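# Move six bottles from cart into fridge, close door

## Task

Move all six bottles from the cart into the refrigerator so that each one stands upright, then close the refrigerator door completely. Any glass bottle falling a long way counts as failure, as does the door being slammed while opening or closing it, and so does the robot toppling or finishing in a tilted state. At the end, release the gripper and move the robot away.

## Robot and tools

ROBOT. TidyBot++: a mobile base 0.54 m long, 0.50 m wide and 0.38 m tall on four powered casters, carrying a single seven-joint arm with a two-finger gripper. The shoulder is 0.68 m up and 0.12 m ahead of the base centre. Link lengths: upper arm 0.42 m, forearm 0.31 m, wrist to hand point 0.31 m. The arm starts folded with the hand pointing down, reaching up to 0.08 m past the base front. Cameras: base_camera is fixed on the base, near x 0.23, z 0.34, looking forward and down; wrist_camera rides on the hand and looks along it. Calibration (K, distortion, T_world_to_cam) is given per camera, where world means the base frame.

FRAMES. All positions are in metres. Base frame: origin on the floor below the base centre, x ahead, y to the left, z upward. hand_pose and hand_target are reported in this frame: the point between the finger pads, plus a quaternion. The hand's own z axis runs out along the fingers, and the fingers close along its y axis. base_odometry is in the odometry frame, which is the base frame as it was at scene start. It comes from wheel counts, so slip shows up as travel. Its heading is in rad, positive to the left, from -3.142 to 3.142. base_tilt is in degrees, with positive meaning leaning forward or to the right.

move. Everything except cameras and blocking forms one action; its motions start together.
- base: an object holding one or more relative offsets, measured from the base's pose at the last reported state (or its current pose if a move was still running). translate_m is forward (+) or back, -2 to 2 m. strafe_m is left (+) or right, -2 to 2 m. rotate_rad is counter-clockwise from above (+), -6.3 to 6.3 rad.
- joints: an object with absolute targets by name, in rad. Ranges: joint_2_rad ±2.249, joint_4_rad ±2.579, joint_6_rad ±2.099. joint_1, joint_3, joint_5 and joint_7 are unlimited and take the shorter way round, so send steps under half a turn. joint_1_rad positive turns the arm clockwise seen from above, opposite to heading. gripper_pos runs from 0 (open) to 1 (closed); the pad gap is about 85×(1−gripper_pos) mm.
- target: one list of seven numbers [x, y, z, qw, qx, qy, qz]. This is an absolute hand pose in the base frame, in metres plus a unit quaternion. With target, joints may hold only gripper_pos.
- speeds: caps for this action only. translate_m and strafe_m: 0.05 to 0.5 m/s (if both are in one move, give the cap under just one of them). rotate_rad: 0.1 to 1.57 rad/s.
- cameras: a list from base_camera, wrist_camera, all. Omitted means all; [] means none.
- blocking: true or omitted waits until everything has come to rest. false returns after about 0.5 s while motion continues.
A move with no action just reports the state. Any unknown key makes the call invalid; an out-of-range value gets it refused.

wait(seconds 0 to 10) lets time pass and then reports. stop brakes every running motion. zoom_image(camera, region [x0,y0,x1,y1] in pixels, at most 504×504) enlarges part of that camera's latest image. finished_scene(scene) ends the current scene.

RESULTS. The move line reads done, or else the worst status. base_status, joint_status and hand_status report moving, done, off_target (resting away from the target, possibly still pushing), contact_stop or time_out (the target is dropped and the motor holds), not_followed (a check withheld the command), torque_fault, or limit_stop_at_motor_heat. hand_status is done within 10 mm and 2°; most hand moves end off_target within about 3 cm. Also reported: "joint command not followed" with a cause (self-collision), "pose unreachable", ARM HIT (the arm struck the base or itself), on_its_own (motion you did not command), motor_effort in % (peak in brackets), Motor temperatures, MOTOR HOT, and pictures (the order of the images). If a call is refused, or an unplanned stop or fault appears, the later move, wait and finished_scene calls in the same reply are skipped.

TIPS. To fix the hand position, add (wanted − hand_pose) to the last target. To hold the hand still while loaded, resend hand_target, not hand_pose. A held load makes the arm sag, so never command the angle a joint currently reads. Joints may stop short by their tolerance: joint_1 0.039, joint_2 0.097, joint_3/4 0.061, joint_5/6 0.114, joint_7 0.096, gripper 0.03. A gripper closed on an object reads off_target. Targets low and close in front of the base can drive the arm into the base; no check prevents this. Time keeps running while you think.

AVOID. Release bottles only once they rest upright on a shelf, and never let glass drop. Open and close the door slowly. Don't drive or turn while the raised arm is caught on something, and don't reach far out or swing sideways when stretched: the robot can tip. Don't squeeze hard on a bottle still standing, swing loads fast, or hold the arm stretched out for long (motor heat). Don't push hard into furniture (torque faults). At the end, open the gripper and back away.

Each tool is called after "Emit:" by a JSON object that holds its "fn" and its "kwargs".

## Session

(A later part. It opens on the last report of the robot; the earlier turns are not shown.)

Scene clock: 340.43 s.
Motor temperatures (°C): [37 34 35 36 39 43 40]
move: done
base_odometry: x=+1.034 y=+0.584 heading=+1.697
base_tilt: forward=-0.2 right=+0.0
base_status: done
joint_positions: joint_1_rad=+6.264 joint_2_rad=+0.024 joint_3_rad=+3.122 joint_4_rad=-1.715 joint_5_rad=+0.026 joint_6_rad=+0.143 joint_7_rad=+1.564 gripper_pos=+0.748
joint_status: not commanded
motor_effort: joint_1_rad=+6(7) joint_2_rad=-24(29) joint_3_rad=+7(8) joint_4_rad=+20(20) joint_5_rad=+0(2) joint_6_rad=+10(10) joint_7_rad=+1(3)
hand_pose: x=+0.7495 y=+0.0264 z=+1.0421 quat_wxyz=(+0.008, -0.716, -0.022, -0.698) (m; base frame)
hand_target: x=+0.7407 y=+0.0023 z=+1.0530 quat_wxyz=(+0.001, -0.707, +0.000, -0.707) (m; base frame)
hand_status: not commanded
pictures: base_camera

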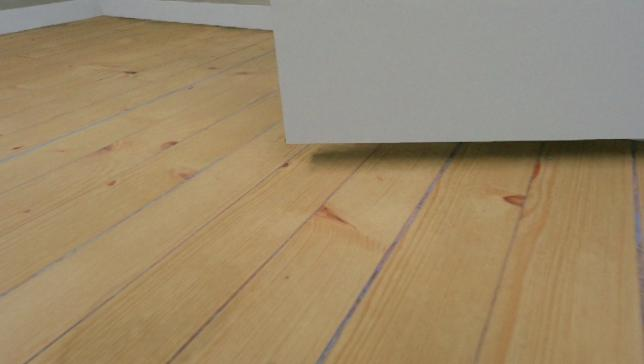

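Emit:
{"fn": "move", "kwargs": {"base": {"translate_m": -0.110, "strafe_m": -0.222, "rotate_rad": 0.262}, "speeds": {"translate_m": 0.1, "rotate_rad": 0.105}, "cameras": []}}

Emit:
{"fn": "move", "kwargs": {"base": {"translate_m": -0.110, "strafe_m": -0.222, "rotate_rad": 0.262}, "speeds": {"translate_m": 0.1, "rotate_rad": 0.105}, "cameras": ["base_camera", "wrist_camera"]}}

Scene clock: 347.53 s.
Motor temperatures (°C): [37 34 35 36 39 43 40]
move: done
base_odometry: x=+1.268 y=+0.502 heading=+1.960
base_tilt: forward=-0.2 right=+0.0
base_status: done
joint_positions: joint_1_rad=+6.258 joint_2_rad=+0.023 joint_3_rad=+3.121 joint_4_rad=-1.717 joint_5_rad=+0.026 joint_6_rad=+0.143 joint_7_rad=+1.564 gripper_pos=+0.748
joint_status: not commanded
motor_effort: joint_1_rad=+7(8) joint_2_rad=-24(29) joint_3_rad=+7(8) joint_4_rad=+20(21) joint_5_rad=+1(2) joint_6_rad=+9(11) joint_7_rad=+2(3)
hand_pose: x=+0.7488 y=+0.0310 z=+1.0411 quat_wxyz=(+0.011, -0.716, -0.024, -0.698) (m; base frame)
hand_target: x=+0.7407 y=+0.0023 z=+1.0530 quat_wxyz=(+0.001, -0.707, +0.000, -0.707) (m; base frame)
hand_status: not commanded
pictures: none
No camera images: "cameras" was empty.

Scene clock: 350.60 s.
Motor temperatures (°C): [37 34 35 36 39 43 40]
move: done
base_odometry: x=+1.515 y=+0.485 heading=+2.222
base_tilt: forward=-0.1 right=+0.1
base_status: done
joint_positions: joint_1_rad=+6.253 joint_2_rad=+0.022 joint_3_rad=+3.117 joint_4_rad=-1.721 joint_5_rad=+0.026 joint_6_rad=+0.143 joint_7_rad=+1.564 gripper_pos=+0.748
joint_status: not commanded
motor_effort: joint_1_rad=+6(9) joint_2_rad=-23(28) joint_3_rad=+7(10) joint_4_rad=+20(22) joint_5_rad=-1(2) joint_6_rad=+10(12) joint_7_rad=+2(3)
hand_pose: x=+0.7478 y=+0.0369 z=+1.0397 quat_wxyz=(+0.014, -0.717, -0.028, -0.697) (m; base frame)
hand_target: x=+0.7407 y=+0.0023 z=+1.0530 quat_wxyz=(+0.001, -0.707, +0.000, -0.707) (m; base frame)
hand_status: not commanded
pictures: base_camera, wrist_camera
camera_calibration:
wrist_camera: T_world_to_cam=[[0.0470645, -0.998275, 0.0350892, -0.044706], [0.00747294, -0.0347753, -0.999367, 1.09396], [0.998864, 0.047297, 0.00582336, -0.623888], [0, 0, 0, 1]] pos_world=[0.617108, 0.0229218, 1.09847]

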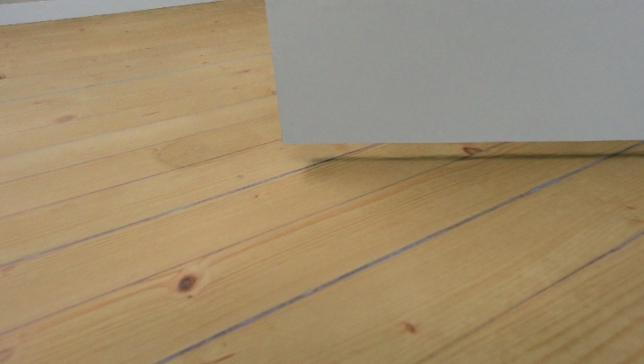

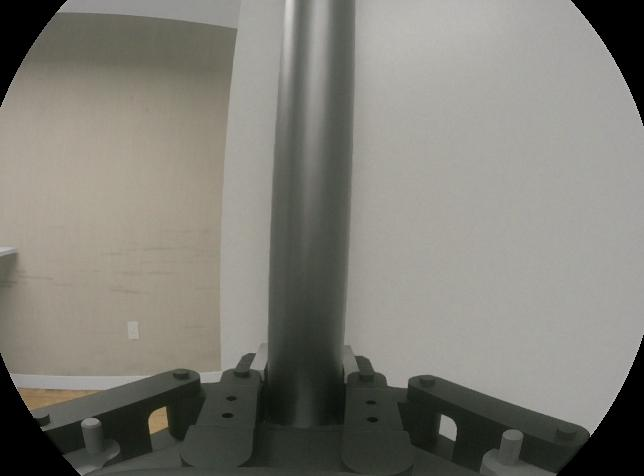

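Emit:
{"fn": "move", "kwargs": {"base": {"translate_m": -0.105, "strafe_m": -0.222, "rotate_rad": 0.262}, "speeds": {"translate_m": 0.1, "rotate_rad": 0.105}, "cameras": []}}

Emit:
{"fn": "move", "kwargs": {"base": {"translate_m": -0.105, "strafe_m": -0.215, "rotate_rad": 0.262}, "speeds": {"translate_m": 0.1, "rotate_rad": 0.105}, "cameras": ["base_camera", "wrist_camera"]}}

Scene clock: 359.97 s.
Motor temperatures (°C): [37 34 35 36 39 43 40]
move: done
base_odometry: x=+1.756 y=+0.536 heading=+2.485
base_tilt: forward=-0.1 right=+0.1
base_status: done
joint_positions: joint_1_rad=+6.245 joint_2_rad=+0.019 joint_3_rad=+3.111 joint_4_rad=-1.726 joint_5_rad=+0.026 joint_6_rad=+0.143 joint_7_rad=+1.564 gripper_pos=+0.748
joint_status: not commanded
motor_effort: joint_1_rad=+3(13) joint_2_rad=-22(26) joint_3_rad=+4(13) joint_4_rad=+21(22) joint_5_rad=+1(1) joint_6_rad=+11(12) joint_7_rad=+1(2)
hand_pose: x=+0.7458 y=+0.0453 z=+1.0380 quat_wxyz=(+0.019, -0.717, -0.033, -0.696) (m; base frame)
hand_target: x=+0.7407 y=+0.0023 z=+1.0530 quat_wxyz=(+0.001, -0.707, +0.000, -0.707) (m; base frame)
hand_status: not commanded
pictures: none
No camera images: "cameras" was empty.

Scene clock: 362.93 s.
Motor temperatures (°C): [37 34 35 36 39 43 40]
move: done
base_odometry: x=+1.970 y=+0.642 heading=+2.747
base_tilt: forward=-0.2 right=+0.1
base_status: done
joint_positions: joint_1_rad=+6.245 joint_2_rad=+0.015 joint_3_rad=+3.106 joint_4_rad=-1.734 joint_5_rad=+0.026 joint_6_rad=+0.143 joint_7_rad=+1.564 gripper_pos=+0.748
joint_status: not commanded
motor_effort: joint_1_rad=+6(11) joint_2_rad=-22(25) joint_3_rad=+6(12) joint_4_rad=+22(23) joint_5_rad=+0(2) joint_6_rad=+11(13) joint_7_rad=+1(2)
hand_pose: x=+0.7434 y=+0.0481 z=+1.0360 quat_wxyz=(+0.020, -0.719, -0.034, -0.694) (m; base frame)
hand_target: x=+0.7407 y=+0.0023 z=+1.0530 quat_wxyz=(+0.001, -0.707, +0.000, -0.707) (m; base frame)
hand_status: not commanded
pictures: base_camera, wrist_camera
camera_calibration:
wrist_camera: T_world_to_cam=[[0.0653723, -0.997241, 0.0351628, -0.0469792], [0.00213137, -0.0350985, -0.999382, 1.09472], [0.997859, 0.0654068, -0.000168984, -0.613932], [0, 0, 0, 1]] pos_world=[0.613356, 0.0317288, 1.09559]

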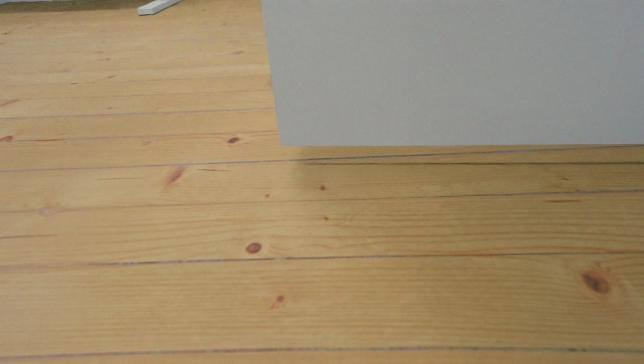

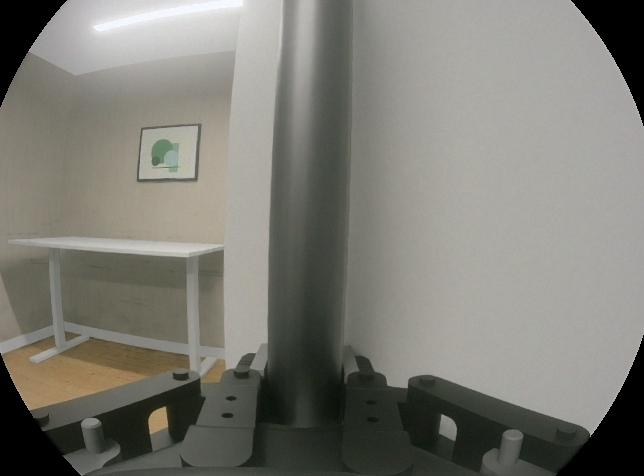

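Emit:
{"fn": "move", "kwargs": {"base": {"translate_m": 0.032, "strafe_m": 0.047, "rotate_rad": -0.06}, "speeds": {"translate_m": 0.1, "rotate_rad": 0.1}, "cameras": []}}

Emit:
{"fn": "wait", "kwargs": {"seconds": 1, "cameras": []}}

Scene clock: 384.80 s.
Motor temperatures (°C): [37 34 35 36 39 43 40]
move: done
base_odometry: x=+1.923 y=+0.611 heading=+2.687
base_tilt: forward=-0.2 right=+0.1
base_status: done
joint_positions: joint_1_rad=+6.261 joint_2_rad=+0.011 joint_3_rad=+3.108 joint_4_rad=-1.737 joint_5_rad=+0.026 joint_6_rad=+0.143 joint_7_rad=+1.564 gripper_pos=+0.748
joint_status: not commanded
motor_effort: joint_1_rad=+4(11) joint_2_rad=-20(22) joint_3_rad=+5(12) joint_4_rad=+20(24) joint_5_rad=+0(1) joint_6_rad=+9(12) joint_7_rad=+1(2)
hand_pose: x=+0.7427 y=+0.0371 z=+1.0362 quat_wxyz=(+0.014, -0.719, -0.028, -0.695) (m; base frame)
hand_target: x=+0.7407 y=+0.0023 z=+1.0530 quat_wxyz=(+0.001, -0.707, +0.000, -0.707) (m; base frame)
hand_status: not commanded
pictures: none
No camera images: "cameras" was empty.

Scene clock: 385.80 s.
Motor temperatures (°C): [37 34 35 36 39 43 40]
base_odometry: x=+1.923 y=+0.611 heading=+2.687
base_tilt: forward=-0.2 right=+0.0
base_status: done
joint_positions: joint_1_rad=+6.261 joint_2_rad=+0.011 joint_3_rad=+3.108 joint_4_rad=-1.737 joint_5_rad=+0.026 joint_6_rad=+0.143 joint_7_rad=+1.564 gripper_pos=+0.748
joint_status: not commanded
motor_effort: joint_1_rad=+3(11) joint_2_rad=-21(22) joint_3_rad=+4(12) joint_4_rad=+20(24) joint_5_rad=+0(1) joint_6_rad=+9(12) joint_7_rad=+2(2)
hand_pose: x=+0.7427 y=+0.0371 z=+1.0362 quat_wxyz=(+0.014, -0.719, -0.028, -0.695) (m; base frame)
hand_target: x=+0.7407 y=+0.0023 z=+1.0530 quat_wxyz=(+0.001, -0.707, +0.000, -0.707) (m; base frame)
hand_status: not commanded
wait: 1.00 s; at rest by 0.27 s
pictures: none
No camera images: "cameras" was empty.

Emit:
{"fn": "move", "kwargs": {"base": {"translate_m": 0.042, "strafe_m": 0.063, "rotate_rad": -0.08}, "speeds": {"translate_m": 0.1, "rotate_rad": 0.1}, "cameras": []}}

Emit:
{"fn": "wait", "kwargs": {"seconds": 1, "cameras": ["base_camera"]}}

Scene clock: 393.20 s.
Motor temperatures (°C): [37 34 35 36 39 43 40]
move: done
base_odometry: x=+1.857 y=+0.573 heading=+2.607
base_tilt: forward=-0.1 right=+0.1
base_status: done
joint_positions: joint_1_rad=+6.267 joint_2_rad=+0.010 joint_3_rad=+3.113 joint_4_rad=-1.738 joint_5_rad=+0.026 joint_6_rad=+0.143 joint_7_rad=+1.564 gripper_pos=+0.748
joint_status: not commanded
motor_effort: joint_1_rad=+2(8) joint_2_rad=-20(22) joint_3_rad=+3(9) joint_4_rad=+19(23) joint_5_rad=+0(1) joint_6_rad=+7(11) joint_7_rad=+2(2)
hand_pose: x=+0.7427 y=+0.0301 z=+1.0368 quat_wxyz=(+0.010, -0.719, -0.024, -0.695) (m; base frame)
hand_target: x=+0.7407 y=+0.0023 z=+1.0530 quat_wxyz=(+0.001, -0.707, +0.000, -0.707) (m; base frame)
hand_status: not commanded
pictures: none
No camera images: "cameras" was empty.

Scene clock: 394.20 s.
Motor temperatures (°C): [37 34 35 36 39 43 40]
base_odometry: x=+1.857 y=+0.573 heading=+2.607
base_tilt: forward=-0.1 right=+0.0
base_status: done
joint_positions: joint_1_rad=+6.267 joint_2_rad=+0.010 joint_3_rad=+3.113 joint_4_rad=-1.738 joint_5_rad=+0.026 joint_6_rad=+0.143 joint_7_rad=+1.564 gripper_pos=+0.748
joint_status: not commanded
motor_effort: joint_1_rad=+2(8) joint_2_rad=-20(22) joint_3_rad=+3(9) joint_4_rad=+19(23) joint_5_rad=+0(1) joint_6_rad=+8(11) joint_7_rad=+1(2)
hand_pose: x=+0.7427 y=+0.0301 z=+1.0368 quat_wxyz=(+0.010, -0.719, -0.024, -0.695) (m; base frame)
hand_target: x=+0.7407 y=+0.0023 z=+1.0530 quat_wxyz=(+0.001, -0.707, +0.000, -0.707) (m; base frame)
hand_status: not commanded
wait: 1.00 s; at rest by 0.27 s
pictures: base_camera

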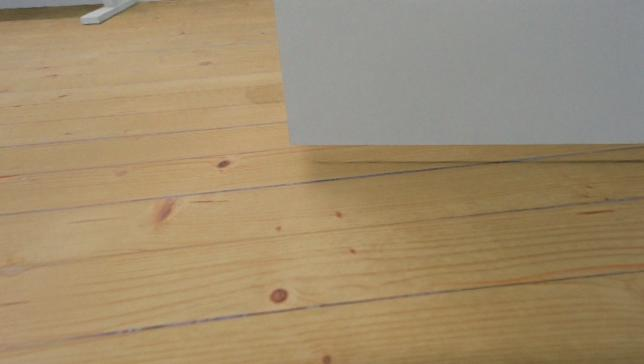

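Emit:
{"fn": "move", "kwargs": {"base": {"translate_m": -0.107, "strafe_m": -0.200, "rotate_rad": 0.244}, "speeds": {"translate_m": 0.12, "rotate_rad": 0.13}, "cameras": []}}

Emit:
{"fn": "move", "kwargs": {"base": {"translate_m": -0.107, "strafe_m": -0.200, "rotate_rad": 0.244}, "speeds": {"translate_m": 0.12, "rotate_rad": 0.13}, "cameras": ["base_camera", "wrist_camera"]}}

Scene clock: 405.13 s.
Motor temperatures (°C): [37 34 35 36 39 43 40]
move: done
base_odometry: x=+2.051 y=+0.691 heading=+2.852
base_tilt: forward=-0.2 right=+0.0
base_status: done
joint_positions: joint_1_rad=+6.263 joint_2_rad=+0.009 joint_3_rad=+3.117 joint_4_rad=-1.741 joint_5_rad=+0.026 joint_6_rad=+0.143 joint_7_rad=+1.564 gripper_pos=+0.748
joint_status: not commanded
motor_effort: joint_1_rad=+6(8) joint_2_rad=-23(26) joint_3_rad=+7(9) joint_4_rad=+24(25) joint_5_rad=-2(2) joint_6_rad=+13(15) joint_7_rad=+1(1)
hand_pose: x=+0.7423 y=+0.0305 z=+1.0354 quat_wxyz=(+0.010, -0.719, -0.024, -0.694) (m; base frame)
hand_target: x=+0.7407 y=+0.0023 z=+1.0530 quat_wxyz=(+0.001, -0.707, +0.000, -0.707) (m; base frame)
hand_status: not commanded
pictures: none
No camera images: "cameras" was empty.

Scene clock: 407.60 s.
Motor temperatures (°C): [37 34 35 36 39 43 40]
move: done
base_odometry: x=+2.211 y=+0.852 heading=+3.096
base_tilt: forward=-0.2 right=+0.1
base_status: done
joint_positions: joint_1_rad=+6.257 joint_2_rad=+0.008 joint_3_rad=+3.115 joint_4_rad=-1.745 joint_5_rad=+0.026 joint_6_rad=+0.143 joint_7_rad=+1.564 gripper_pos=+0.748
joint_status: not commanded
motor_effort: joint_1_rad=+7(10) joint_2_rad=-23(27) joint_3_rad=+7(10) joint_4_rad=+24(26) joint_5_rad=-2(2) joint_6_rad=+13(15) joint_7_rad=+1(1)
hand_pose: x=+0.7414 y=+0.0352 z=+1.0334 quat_wxyz=(+0.013, -0.720, -0.027, -0.693) (m; base frame)
hand_target: x=+0.7407 y=+0.0023 z=+1.0530 quat_wxyz=(+0.001, -0.707, +0.000, -0.707) (m; base frame)
hand_status: not commanded
pictures: base_camera, wrist_camera
camera_calibration:
wrist_camera: T_world_to_cam=[[0.0451037, -0.998354, 0.035437, -0.044767], [-0.00277479, -0.0355981, -0.999362, 1.09533], [0.998978, 0.0449767, -0.00437584, -0.606842], [0, 0, 0, 1]] pos_world=[0.611281, 0.021592, 1.09356]

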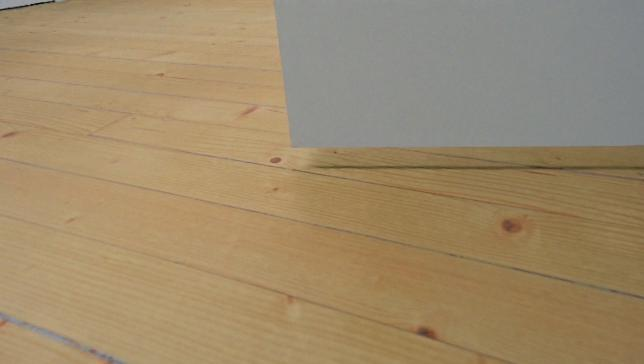

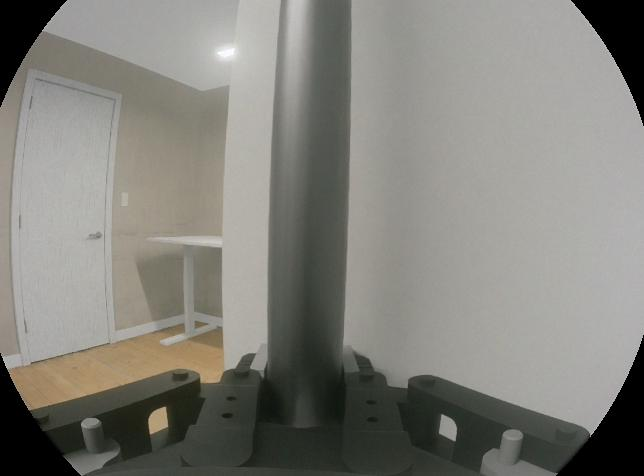

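Emit:
{"fn": "move", "kwargs": {"base": {"translate_m": 0.02, "strafe_m": 0.030, "rotate_rad": -0.04}, "speeds": {"translate_m": 0.1, "rotate_rad": 0.1}, "cameras": []}}

Emit:
{"fn": "move", "kwargs": {"joints": {"gripper_pos": 0.4}, "cameras": ["base_camera", "wrist_camera"]}}

Scene clock: 413.13 s.
Motor temperatures (°C): [37 34 35 36 39 43 40]
move: done
base_odometry: x=+2.190 y=+0.823 heading=+3.056
base_tilt: forward=-0.2 right=+0.1
base_status: done
joint_positions: joint_1_rad=+6.262 joint_2_rad=+0.006 joint_3_rad=+3.115 joint_4_rad=-1.747 joint_5_rad=+0.026 joint_6_rad=+0.143 joint_7_rad=+1.564 gripper_pos=+0.748
joint_status: not commanded
motor_effort: joint_1_rad=+4(9) joint_2_rad=-22(23) joint_3_rad=+5(10) joint_4_rad=+22(26) joint_5_rad=-1(2) joint_6_rad=+11(14) joint_7_rad=+1(1)
hand_pose: x=+0.7406 y=+0.0321 z=+1.0334 quat_wxyz=(+0.011, -0.720, -0.025, -0.693) (m; base frame)
hand_target: x=+0.7407 y=+0.0023 z=+1.0530 quat_wxyz=(+0.001, -0.707, +0.000, -0.707) (m; base frame)
hand_status: not commanded
pictures: none
No camera images: "cameras" was empty.

Scene clock: 414.00 s.
Motor temperatures (°C): [37 34 35 36 39 43 40]
move: done
base_odometry: x=+2.190 y=+0.823 heading=+3.056
base_tilt: forward=-0.2 right=+0.1
base_status: not commanded
joint_positions: joint_1_rad=+6.272 joint_2_rad=+0.006 joint_3_rad=+3.120 joint_4_rad=-1.747 joint_5_rad=+0.026 joint_6_rad=+0.143 joint_7_rad=+1.564 gripper_pos=+0.400
joint_status: all done
motor_effort: joint_1_rad=-1(4) joint_2_rad=-20(23) joint_3_rad=+1(5) joint_4_rad=+19(22) joint_5_rad=+0(2) joint_6_rad=+9(12) joint_7_rad=+1(1)
hand_pose: x=+0.7409 y=+0.0227 z=+1.0337 quat_wxyz=(+0.006, -0.720, -0.020, -0.693) (m; base frame)
hand_target: x=+0.7407 y=+0.0023 z=+1.0530 quat_wxyz=(+0.001, -0.707, +0.000, -0.707) (m; base frame)
hand_status: not commanded
pictures: base_camera, wrist_camera
camera_calibration:
wrist_camera: T_world_to_cam=[[0.0250417, -0.999055, 0.0355273, -0.0424493], [-0.00304683, -0.0356145, -0.999361, 1.09536], [0.999682, 0.0249175, -0.0039358, -0.606336], [0, 0, 0, 1]] pos_world=[0.610544, 0.0117099, 1.09378]

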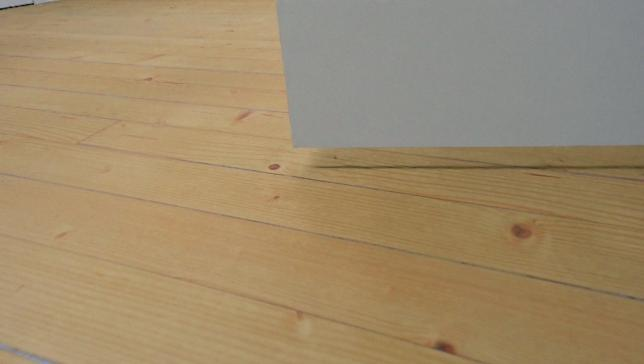

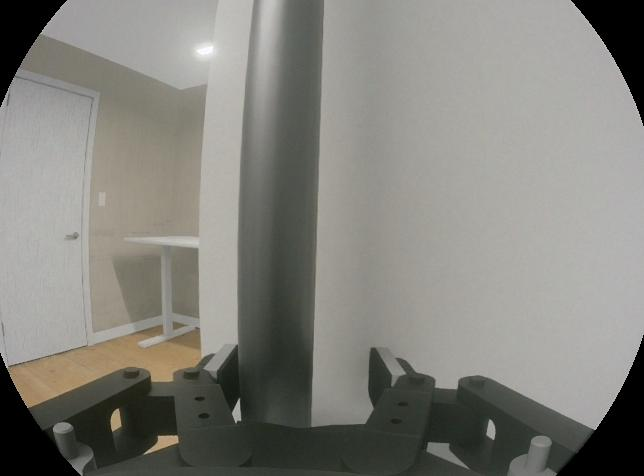

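Check whether the door stays.

Emit:
{"fn": "wait", "kwargs": {"seconds": 1.5, "cameras": ["base_camera", "wrist_camera"]}}

Scene clock: 418.47 s.
Motor temperatures (°C): [37 34 35 36 39 43 40]
base_odometry: x=+2.190 y=+0.823 heading=+3.056
base_tilt: forward=-0.1 right=+0.1
base_status: not commanded
joint_positions: joint_1_rad=+6.272 joint_2_rad=+0.006 joint_3_rad=+3.120 joint_4_rad=-1.747 joint_5_rad=+0.026 joint_6_rad=+0.143 joint_7_rad=+1.564 gripper_pos=+0.400
joint_status: all done
motor_effort: joint_1_rad=+0(4) joint_2_rad=-20(23) joint_3_rad=+1(5) joint_4_rad=+19(22) joint_5_rad=+0(2) joint_6_rad=+8(12) joint_7_rad=+0(1)
hand_pose: x=+0.7409 y=+0.0227 z=+1.0337 quat_wxyz=(+0.006, -0.720, -0.020, -0.693) (m; base frame)
hand_target: x=+0.7407 y=+0.0023 z=+1.0530 quat_wxyz=(+0.001, -0.707, +0.000, -0.707) (m; base frame)
hand_status: not commanded
wait: 1.50 s; at rest from the start
pictures: base_camera, wrist_camera
camera_calibration:
wrist_camera: T_world_to_cam=[[0.0250417, -0.999055, 0.0355273, -0.0424493], [-0.00304683, -0.0356145, -0.999361, 1.09536], [0.999682, 0.0249175, -0.0039358, -0.606336], [0, 0, 0, 1]] pos_world=[0.610544, 0.0117099, 1.09378]

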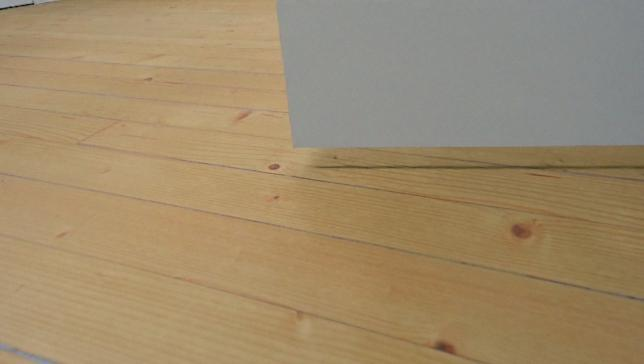

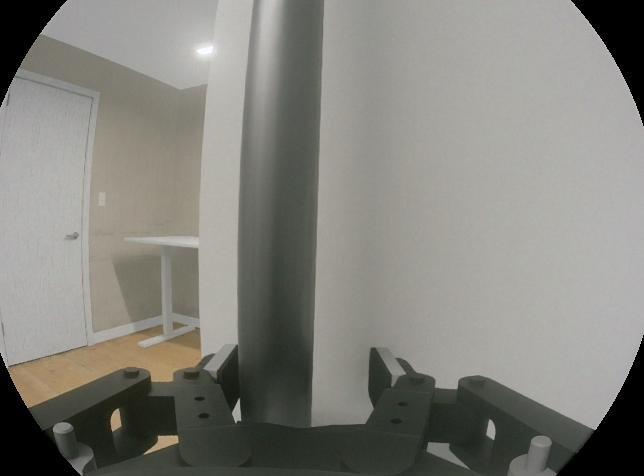

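Emit:
{"fn": "move", "kwargs": {"joints": {"gripper_pos": 0.0}, "cameras": []}}

Emit:
{"fn": "move", "kwargs": {"base": {"translate_m": -0.18}, "speeds": {"translate_m": 0.2}, "cameras": ["wrist_camera"]}}

Emit:
{"fn": "move", "kwargs": {"base": {"translate_m": 0.26, "strafe_m": 0.587}, "joints": {"joint_1_rad": 0.0, "joint_2_rad": -0.33, "joint_3_rad": 3.14, "joint_4_rad": -2.4, "joint_5_rad": 0.0, "joint_6_rad": -0.3, "joint_7_rad": 1.57}, "cameras": ["wrist_camera"]}}

Scene clock: 435.47 s.
Motor temperatures (°C): [37 34 35 36 39 43 40]
move: done
base_odometry: x=+2.190 y=+0.823 heading=+3.056
base_tilt: forward=-0.2 right=+0.1
base_status: not commanded
joint_positions: joint_1_rad=+6.272 joint_2_rad=+0.006 joint_3_rad=+3.120 joint_4_rad=-1.747 joint_5_rad=+0.026 joint_6_rad=+0.143 joint_7_rad=+1.564 gripper_pos=+0.000
joint_status: all done
motor_effort: joint_1_rad=-1(1) joint_2_rad=-20(20) joint_3_rad=+1(1) joint_4_rad=+19(19) joint_5_rad=+0(1) joint_6_rad=+9(10) joint_7_rad=+1(1)
hand_pose: x=+0.7409 y=+0.0227 z=+1.0337 quat_wxyz=(+0.006, -0.720, -0.020, -0.693) (m; base frame)
hand_target: x=+0.7407 y=+0.0023 z=+1.0530 quat_wxyz=(+0.001, -0.707, +0.000, -0.707) (m; base frame)
hand_status: not commanded
pictures: none
No camera images: "cameras" was empty.

Scene clock: 437.13 s.
Motor temperatures (°C): [37 34 35 36 39 43 40]
move: done
base_odometry: x=+2.369 y=+0.807 heading=+3.056
base_tilt: forward=-0.1 right=+0.1
base_status: done
joint_positions: joint_1_rad=+6.272 joint_2_rad=+0.004 joint_3_rad=+3.120 joint_4_rad=-1.747 joint_5_rad=+0.026 joint_6_rad=+0.143 joint_7_rad=+1.564 gripper_pos=+0.000
joint_status: not commanded
motor_effort: joint_1_rad=+0(1) joint_2_rad=-20(23) joint_3_rad=+1(2) joint_4_rad=+19(20) joint_5_rad=+0(1) joint_6_rad=+8(10) joint_7_rad=+0(1)
hand_pose: x=+0.7405 y=+0.0227 z=+1.0345 quat_wxyz=(+0.006, -0.720, -0.020, -0.694) (m; base frame)
hand_target: x=+0.7407 y=+0.0023 z=+1.0530 quat_wxyz=(+0.001, -0.707, +0.000, -0.707) (m; base frame)
hand_status: not commanded
pictures: wrist_camera
camera_calibration:
wrist_camera: T_world_to_cam=[[0.0249979, -0.999055, 0.0355449, -0.0424561], [-0.00181338, -0.0356013, -0.999364, 1.09521], [0.999686, 0.0249175, -0.00270163, -0.607178], [0, 0, 0, 1]] pos_world=[0.610035, 0.0117045, 1.09439]

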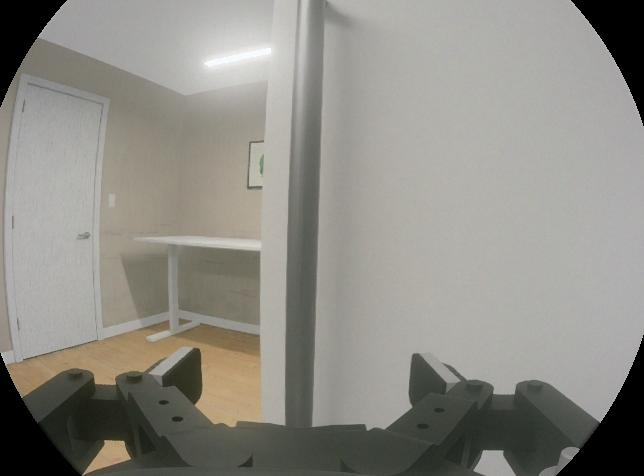

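Scene clock: 439.63 s.
Motor temperatures (°C): [37 34 35 36 39 43 40]
move: done
base_odometry: x=+2.060 y=+0.245 heading=+3.056
base_tilt: forward=-0.1 right=+0.0
base_status: done
joint_positions: joint_1_rad=+6.276 joint_2_rad=-0.309 joint_3_rad=+3.123 joint_4_rad=-2.380 joint_5_rad=+0.026 joint_6_rad=-0.218 joint_7_rad=+1.564 gripper_pos=+0.000
joint_status: all done
motor_effort: joint_1_rad=+0(2) joint_2_rad=-7(19) joint_3_rad=+2(3) joint_4_rad=+16(19) joint_5_rad=+0(1) joint_6_rad=+7(9) joint_7_rad=+1(2)
hand_pose: x=+0.5010 y=+0.0094 z=+0.7271 quat_wxyz=(-0.004, -0.910, -0.020, -0.414) (m; base frame)
hand_target: x=+0.4757 y=+0.0019 z=+0.7062 quat_wxyz=(+0.000, -0.927, +0.000, -0.376) (m; base frame)
hand_status: not commanded
pictures: wrist_camera
camera_calibration:
wrist_camera: T_world_to_cam=[[0.0341568, -0.998449, 0.0439608, -0.0496123], [-0.630315, -0.0556566, -0.774342, 0.938538], [0.775588, -0.00126004, -0.631238, 0.201251], [0, 0, 0, 1]] pos_world=[0.437181, 0.002954, 0.855968]

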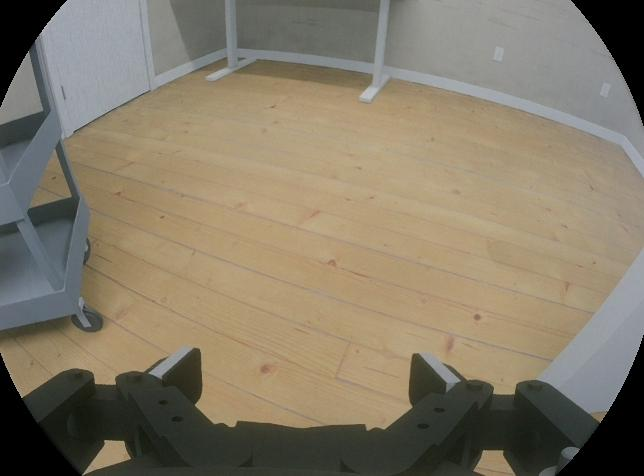

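Emit:
{"fn": "move", "kwargs": {"base": {"translate_m": 1.31}, "cameras": []}}

Emit:
{"fn": "move", "kwargs": {"base": {"rotate_rad": -1.91}, "joints": {"joint_4_rad": -2.0, "joint_6_rad": 0.0}}}

Scene clock: 453.57 s.
Motor temperatures (°C): [37 34 35 36 39 43 40]
move: done
base_odometry: x=+0.755 y=+0.356 heading=+3.057
base_tilt: forward=-0.2 right=+0.0
base_status: done
joint_positions: joint_1_rad=+6.276 joint_2_rad=-0.318 joint_3_rad=+3.123 joint_4_rad=-2.382 joint_5_rad=+0.026 joint_6_rad=-0.222 joint_7_rad=+1.564 gripper_pos=+0.000
joint_status: not commanded
motor_effort: joint_1_rad=+0(1) joint_2_rad=-6(8) joint_3_rad=+1(2) joint_4_rad=+16(17) joint_5_rad=+1(1) joint_6_rad=+6(7) joint_7_rad=+1(2)
hand_pose: x=+0.4990 y=+0.0093 z=+0.7286 quat_wxyz=(-0.004, -0.910, -0.020, -0.415) (m; base frame)
hand_target: x=+0.4757 y=+0.0019 z=+0.7062 quat_wxyz=(+0.000, -0.927, +0.000, -0.376) (m; base frame)
hand_status: not commanded
pictures: none
No camera images: "cameras" was empty.

Scene clock: 456.07 s.
Motor temperatures (°C): [37 34 35 36 39 43 40]
move: done
base_odometry: x=+0.755 y=+0.356 heading=+1.147
base_tilt: forward=-0.2 right=+0.1
base_status: done
joint_positions: joint_1_rad=+6.276 joint_2_rad=-0.318 joint_3_rad=+3.124 joint_4_rad=-2.033 joint_5_rad=+0.026 joint_6_rad=-0.073 joint_7_rad=+1.564 gripper_pos=+0.000
joint_status: all done
motor_effort: joint_1_rad=+0(2) joint_2_rad=-9(11) joint_3_rad=+1(3) joint_4_rad=+19(19) joint_5_rad=-1(2) joint_6_rad=+8(9) joint_7_rad=+1(1)
hand_pose: x=+0.6021 y=+0.0136 z=+0.9695 quat_wxyz=(-0.002, -0.779, -0.018, -0.627) (m; base frame)
hand_target: x=+0.6052 y=+0.0023 z=+1.0179 quat_wxyz=(+0.001, -0.741, +0.000, -0.671) (m; base frame)
hand_status: not commanded
pictures: base_camera, wrist_camera
camera_calibration:
wrist_camera: T_world_to_cam=[[0.0167787, -0.998927, 0.0431709, -0.0482854], [-0.180118, -0.0454904, -0.982593, 1.12093], [0.983502, 0.00871077, -0.180688, -0.286225], [0, 0, 0, 1]] pos_world=[0.484213, 0.00525118, 1.05178]

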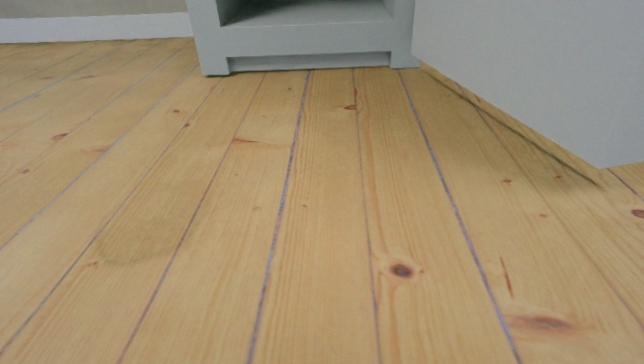

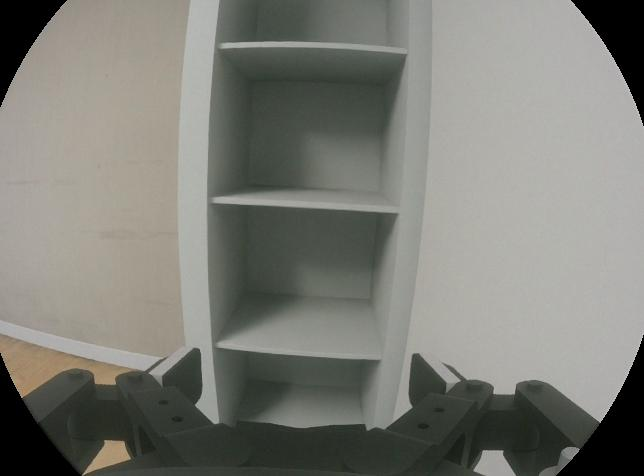

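Emit:
{"fn": "move", "kwargs": {"base": {"translate_m": -0.99}, "joints": {"joint_2_rad": -0.4, "joint_4_rad": -1.85, "joint_6_rad": -0.3}, "cameras": []}}

Emit:
{"fn": "move", "kwargs": {"base": {"rotate_rad": -1.5}}}

Scene clock: 566.23 s.
Motor temperatures (°C): [37 33 35 37 39 43 40]
move: done
base_odometry: x=+0.347 y=-0.546 heading=+1.147
base_tilt: forward=-0.2 right=+0.1
base_status: done
joint_positions: joint_1_rad=+6.276 joint_2_rad=-0.395 joint_3_rad=+3.125 joint_4_rad=-1.884 joint_5_rad=+0.026 joint_6_rad=-0.219 joint_7_rad=+1.564 gripper_pos=+0.000
joint_status: all done
motor_effort: joint_1_rad=+0(1) joint_2_rad=-7(14) joint_3_rad=+1(3) joint_4_rad=+19(20) joint_5_rad=+0(1) joint_6_rad=+9(10) joint_7_rad=+0(1)
hand_pose: x=+0.5784 y=+0.0121 z=+1.0535 quat_wxyz=(-0.003, -0.754, -0.016, -0.657) (m; base frame)
hand_target: x=+0.5735 y=+0.0022 z=+1.0517 quat_wxyz=(+0.000, -0.768, +0.000, -0.641) (m; base frame)
hand_status: not commanded
pictures: none
No camera images: "cameras" was empty.

Scene clock: 568.47 s.
Motor temperatures (°C): [37 33 35 37 39 43 40]
move: done
base_odometry: x=+0.347 y=-0.546 heading=-0.353
base_tilt: forward=-0.2 right=+0.0
base_status: done
joint_positions: joint_1_rad=+6.279 joint_2_rad=-0.395 joint_3_rad=+3.131 joint_4_rad=-1.884 joint_5_rad=+0.026 joint_6_rad=-0.219 joint_7_rad=+1.564 gripper_pos=+0.000
joint_status: not commanded
motor_effort: joint_1_rad=+0(3) joint_2_rad=-7(9) joint_3_rad=+1(8) joint_4_rad=+19(20) joint_5_rad=-1(1) joint_6_rad=+8(10) joint_7_rad=+1(1)
hand_pose: x=+0.5785 y=+0.0075 z=+1.0535 quat_wxyz=(-0.005, -0.754, -0.012, -0.657) (m; base frame)
hand_target: x=+0.5735 y=+0.0022 z=+1.0517 quat_wxyz=(+0.000, -0.768, +0.000, -0.641) (m; base frame)
hand_status: not commanded
pictures: base_camera, wrist_camera
camera_calibration:
wrist_camera: T_world_to_cam=[[0.000635076, -0.999154, 0.0411272, -0.0461021], [-0.101874, -0.0409779, -0.993953, 1.16561], [0.994797, -0.00355856, -0.101814, -0.337368], [0, 0, 0, 1]] pos_world=[0.454387, 0.000500359, 1.1261]

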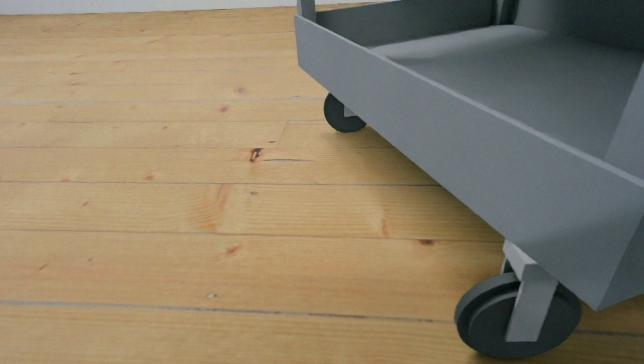

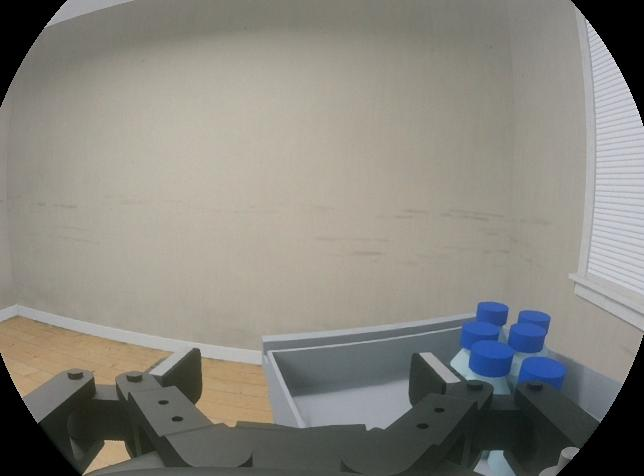

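Emit:
{"fn": "move", "kwargs": {"joints": {"joint_1_rad": 0.5, "joint_6_rad": -0.75}}}

Scene clock: 614.60 s.
Motor temperatures (°C): [37 33 35 37 39 43 40]
move: done
base_odometry: x=+0.347 y=-0.546 heading=-0.353
base_tilt: forward=-0.2 right=+0.1
base_status: not commanded
joint_positions: joint_1_rad=+6.767 joint_2_rad=-0.395 joint_3_rad=+3.131 joint_4_rad=-1.884 joint_5_rad=+0.026 joint_6_rad=-0.666 joint_7_rad=+1.564 gripper_pos=+0.000
joint_status: all done
motor_effort: joint_1_rad=-1(2) joint_2_rad=-6(7) joint_3_rad=+2(3) joint_4_rad=+18(19) joint_5_rad=+0(1) joint_6_rad=+6(9) joint_7_rad=+1(1)
hand_pose: x=+0.4834 y=-0.1901 z=+0.9246 quat_wxyz=(-0.123, -0.857, +0.204, -0.458) (m; base frame)
hand_target: x=+0.4709 y=-0.1899 z=+0.9240 quat_wxyz=(-0.112, -0.864, +0.220, -0.440) (m; base frame)
hand_status: not commanded
pictures: base_camera, wrist_camera
camera_calibration:
wrist_camera: T_world_to_cam=[[-0.462837, -0.885308, 0.0448438, 0.00407732], [-0.479932, 0.207733, -0.852357, 1.1188], [0.745283, -0.416024, -0.521035, 0.173218], [0, 0, 0, 1]] pos_world=[0.409738, -0.156738, 1.04368]

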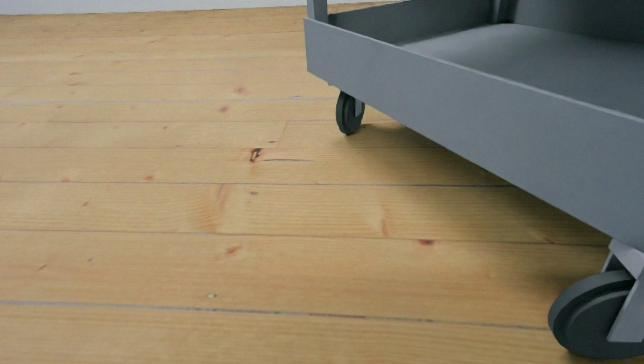

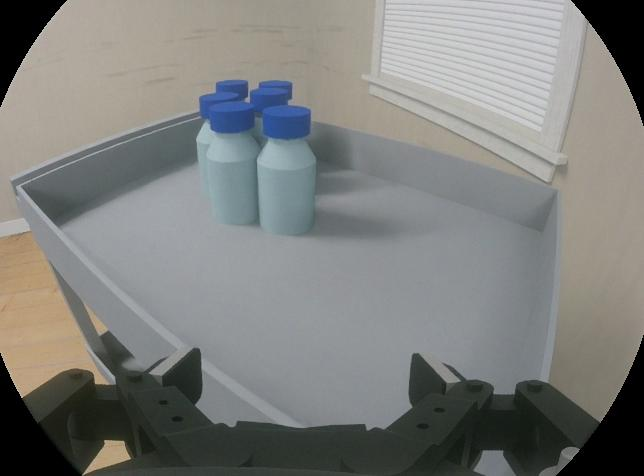

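Emit:
{"fn": "move", "kwargs": {}}

Scene clock: 640.10 s.
Motor temperatures (°C): [37 33 35 37 39 43 40]
base_odometry: x=+0.347 y=-0.546 heading=-0.353
base_tilt: forward=-0.2 right=+0.1
base_status: not commanded
joint_positions: joint_1_rad=+6.767 joint_2_rad=-0.395 joint_3_rad=+3.131 joint_4_rad=-1.884 joint_5_rad=+0.026 joint_6_rad=-0.668 joint_7_rad=+1.564 gripper_pos=+0.000
joint_status: all done
motor_effort: joint_1_rad=-1(2) joint_2_rad=-6(7) joint_3_rad=+1(3) joint_4_rad=+18(19) joint_5_rad=+0(1) joint_6_rad=+7(9) joint_7_rad=+1(1)
hand_pose: x=+0.4831 y=-0.1900 z=+0.9241 quat_wxyz=(-0.123, -0.857, +0.204, -0.457) (m; base frame)
hand_target: x=+0.4709 y=-0.1899 z=+0.9240 quat_wxyz=(-0.112, -0.864, +0.220, -0.440) (m; base frame)
hand_status: not commanded
pictures: base_camera, wrist_camera
camera_calibration:
wrist_camera: T_world_to_cam=[[-0.462813, -0.885321, 0.0448533, 0.00405987], [-0.481303, 0.208472, -0.851403, 1.11815], [0.744414, -0.415628, -0.522591, 0.175172], [0, 0, 0, 1]] pos_world=[0.409648, -0.156703, 1.04336]

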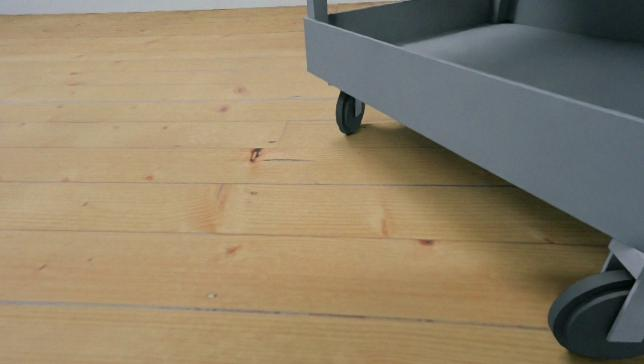

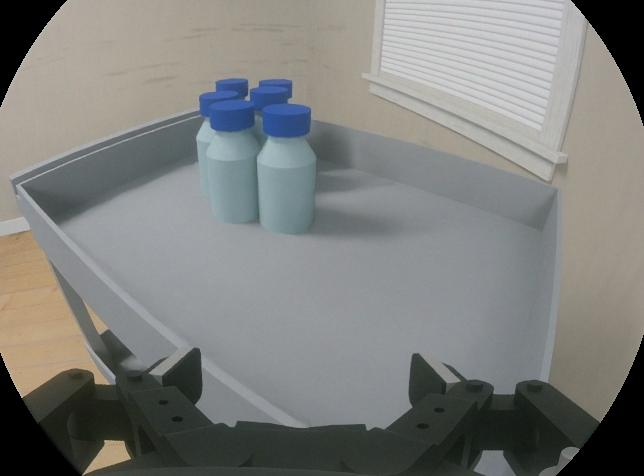

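Emit:
{"fn": "zoom_image", "kwargs": {"camera": "wrist_camera", "region": [170, 60, 350, 250]}}

Scaled by 2.653.

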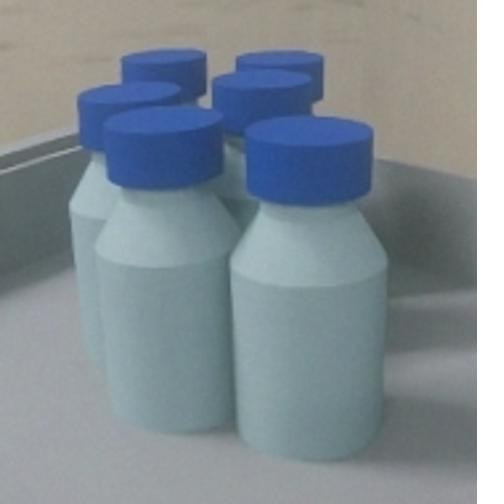

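Emit:
{"fn": "move", "kwargs": {"base": {"translate_m": 0.189, "strafe_m": 0.651}, "joints": {"joint_1_rad": 0.0}, "cameras": ["base_camera"]}}

Emit:
{"fn": "move", "kwargs": {"base": {"translate_m": 1.494, "strafe_m": 0.284, "rotate_rad": -1.3}, "speeds": {"rotate_rad": 0.6}, "cameras": ["base_camera"]}}

Scene clock: 763.00 s.
Motor temperatures (°C): [37 32 35 37 38 42 40]
move: done
base_odometry: x=+0.750 y=+0.000 heading=-0.353
base_tilt: forward=-0.2 right=+0.1
base_status: done
joint_positions: joint_1_rad=+6.295 joint_2_rad=-0.395 joint_3_rad=+3.132 joint_4_rad=-1.884 joint_5_rad=+0.026 joint_6_rad=-0.668 joint_7_rad=+1.564 gripper_pos=+0.000
joint_status: all done
motor_effort: joint_1_rad=+0(2) joint_2_rad=-6(7) joint_3_rad=+1(4) joint_4_rad=+19(19) joint_5_rad=+0(2) joint_6_rad=+8(8) joint_7_rad=+1(1)
hand_pose: x=+0.5296 y=-0.0039 z=+0.9240 quat_wxyz=(-0.013, -0.881, -0.002, -0.473) (m; base frame)
hand_target: x=+0.5189 y=+0.0021 z=+0.9240 quat_wxyz=(+0.000, -0.891, +0.000, -0.454) (m; base frame)
hand_status: not commanded
pictures: base_camera

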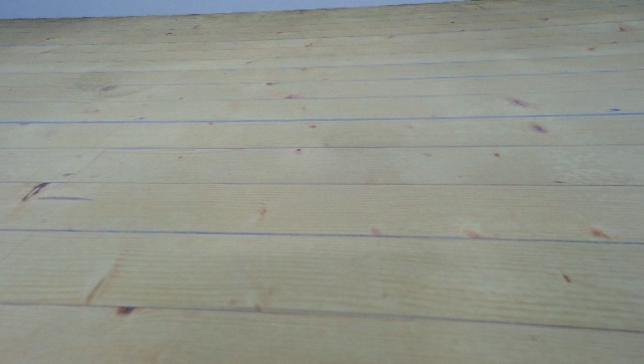

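Scene clock: 767.37 s.
Motor temperatures (°C): [37 32 35 37 38 42 40]
move: done
base_odometry: x=+2.250 y=-0.251 heading=-1.654
base_tilt: forward=-0.2 right=+0.1
base_status: done
joint_positions: joint_1_rad=+6.294 joint_2_rad=-0.397 joint_3_rad=+3.132 joint_4_rad=-1.884 joint_5_rad=+0.026 joint_6_rad=-0.669 joint_7_rad=+1.564 gripper_pos=+0.000
joint_status: not commanded
motor_effort: joint_1_rad=+0(2) joint_2_rad=-6(7) joint_3_rad=+2(3) joint_4_rad=+18(19) joint_5_rad=+0(1) joint_6_rad=+7(8) joint_7_rad=+0(1)
hand_pose: x=+0.5290 y=-0.0036 z=+0.9242 quat_wxyz=(-0.013, -0.881, -0.002, -0.473) (m; base frame)
hand_target: x=+0.5189 y=+0.0021 z=+0.9240 quat_wxyz=(+0.000, -0.891, +0.000, -0.454) (m; base frame)
hand_status: not commanded
pictures: base_camera

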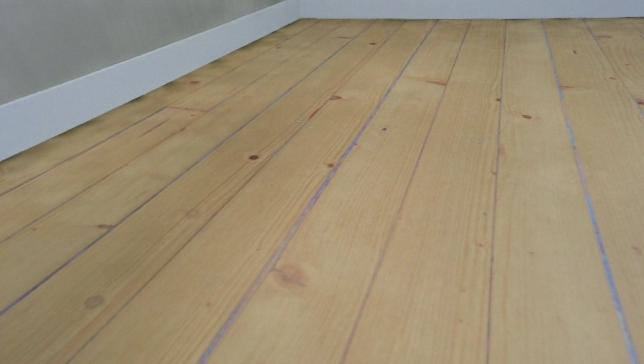

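Emit:
{"fn": "move", "kwargs": {"base": {"translate_m": 0.73, "strafe_m": 0.01, "rotate_rad": -1.336}, "speeds": {"rotate_rad": 0.8}}}

Scene clock: 791.20 s.
Motor temperatures (°C): [37 32 35 37 38 42 40]
move: done
base_odometry: x=+2.199 y=-0.979 heading=-2.991
base_tilt: forward=-0.2 right=+0.0
base_status: done
joint_positions: joint_1_rad=+6.293 joint_2_rad=-0.397 joint_3_rad=+3.132 joint_4_rad=-1.884 joint_5_rad=+0.026 joint_6_rad=-0.670 joint_7_rad=+1.564 gripper_pos=+0.000
joint_status: not commanded
motor_effort: joint_1_rad=-1(1) joint_2_rad=-6(7) joint_3_rad=+1(3) joint_4_rad=+18(19) joint_5_rad=+0(1) joint_6_rad=+7(8) joint_7_rad=+1(1)
hand_pose: x=+0.5287 y=-0.0032 z=+0.9245 quat_wxyz=(-0.012, -0.881, -0.003, -0.473) (m; base frame)
hand_target: x=+0.5189 y=+0.0021 z=+0.9240 quat_wxyz=(+0.000, -0.891, +0.000, -0.454) (m; base frame)
hand_status: not commanded
pictures: base_camera, wrist_camera
camera_calibration:
wrist_camera: T_world_to_cam=[[-0.00850318, -0.998965, 0.0446769, -0.0498935], [-0.523492, -0.0336199, -0.851367, 1.12296], [0.851988, -0.0306273, -0.522664, 0.163427], [0, 0, 0, 1]] pos_world=[0.448198, -0.00708266, 1.0437]

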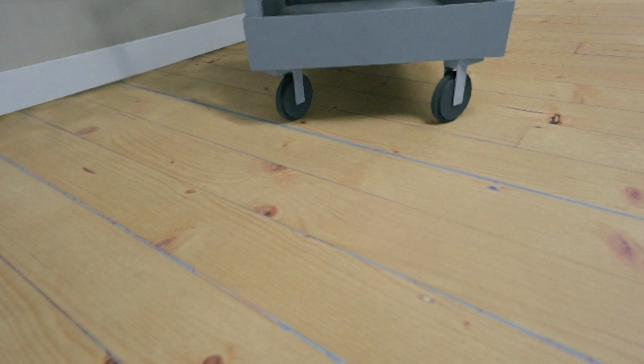

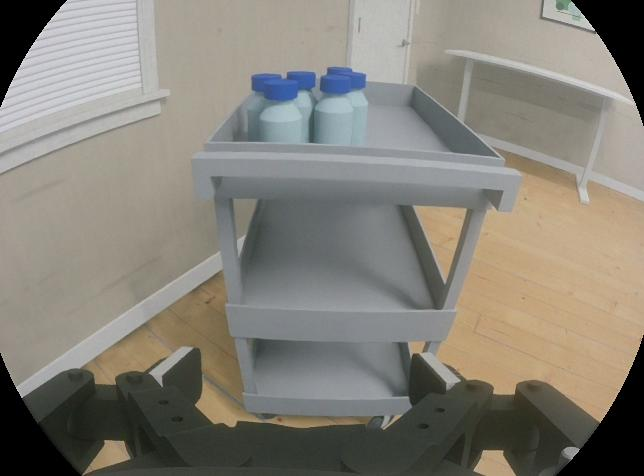

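Emit:
{"fn": "zoom_image", "kwargs": {"camera": "wrist_camera", "region": [180, 50, 530, 230]}}

Scaled by 1.440.

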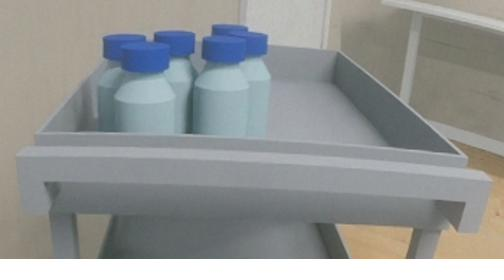

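Emit:
{"fn": "move", "kwargs": {"joints": {"joint_2_rad": -0.056, "joint_3_rad": 3.14, "joint_4_rad": -1.819, "joint_5_rad": 0.0, "joint_6_rad": -0.07, "joint_7_rad": 1.57}, "cameras": ["wrist_camera"]}}

Scene clock: 850.37 s.
Motor temperatures (°C): [37 32 35 37 38 42 40]
move: done
base_odometry: x=+2.199 y=-0.979 heading=-2.991
base_tilt: forward=-0.2 right=+0.1
base_status: not commanded
joint_positions: joint_1_rad=+6.293 joint_2_rad=-0.076 joint_3_rad=+3.132 joint_4_rad=-1.859 joint_5_rad=+0.026 joint_6_rad=-0.148 joint_7_rad=+1.564 gripper_pos=+0.000
joint_status: all done
motor_effort: joint_1_rad=+0(1) joint_2_rad=-17(18) joint_3_rad=+1(2) joint_4_rad=+18(19) joint_5_rad=+0(1) joint_6_rad=+8(9) joint_7_rad=+1(2)
hand_pose: x=+0.6856 y=+0.0001 z=+0.9253 quat_wxyz=(-0.007, -0.822, -0.007, -0.569) (m; base frame)
hand_target: x=+0.7047 y=+0.0023 z=+0.9611 quat_wxyz=(+0.001, -0.793, +0.000, -0.609) (m; base frame)
hand_status: not commanded
pictures: wrist_camera
camera_calibration:
wrist_camera: T_world_to_cam=[[-0.00330171, -0.999211, 0.0395872, -0.0441333], [-0.320442, -0.0364426, -0.946567, 1.15476], [0.947262, -0.0158107, -0.320069, -0.222415], [0, 0, 0, 1]] pos_world=[0.580574, -0.00553251, 1.02362]

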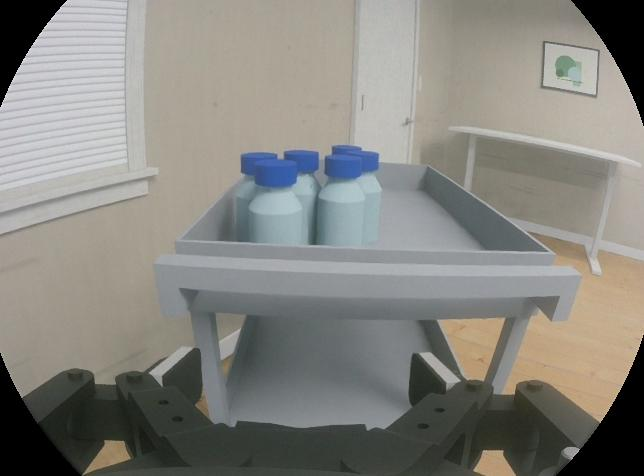

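Emit:
{"fn": "move", "kwargs": {"base": {"translate_m": 0.25, "strafe_m": 0.045}, "speeds": {"translate_m": 0.3}, "joints": {"joint_2_rad": -0.036, "joint_3_rad": 3.14, "joint_4_rad": -1.779, "joint_5_rad": -0.026, "joint_6_rad": 0.008, "joint_7_rad": 1.57}}}

Scene clock: 885.07 s.
Motor temperatures (°C): [37 32 35 37 38 42 40]
move: done
base_odometry: x=+1.959 y=-1.061 heading=-2.990
base_tilt: forward=-0.2 right=+0.1
base_status: done
joint_positions: joint_1_rad=+6.293 joint_2_rad=-0.056 joint_3_rad=+3.132 joint_4_rad=-1.812 joint_5_rad=+0.012 joint_6_rad=-0.064 joint_7_rad=+1.564 gripper_pos=+0.000
joint_status: all done
motor_effort: joint_1_rad=+0(1) joint_2_rad=-17(19) joint_3_rad=+1(2) joint_4_rad=+19(20) joint_5_rad=+1(1) joint_6_rad=+8(9) joint_7_rad=+0(1)
hand_pose: x=+0.7059 y=+0.0011 z=+0.9672 quat_wxyz=(-0.002, -0.790, -0.002, -0.614) (m; base frame)
hand_target: x=+0.7207 y=+0.0023 z=+0.9976 quat_wxyz=(+0.009, -0.763, +0.010, -0.647) (m; base frame)
hand_status: not commanded
pictures: base_camera, wrist_camera
camera_calibration:
wrist_camera: T_world_to_cam=[[-0.00801979, -0.999664, 0.0246414, -0.0270043], [-0.213309, -0.0223647, -0.976729, 1.1545], [0.976952, -0.0130894, -0.213058, -0.352682], [0, 0, 0, 1]] pos_world=[0.590602, -0.00579155, 1.05316]

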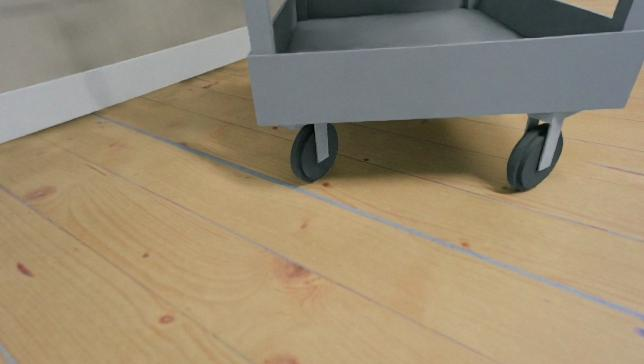

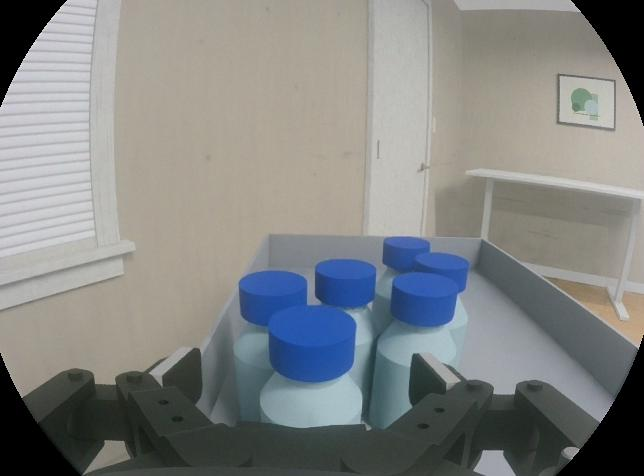

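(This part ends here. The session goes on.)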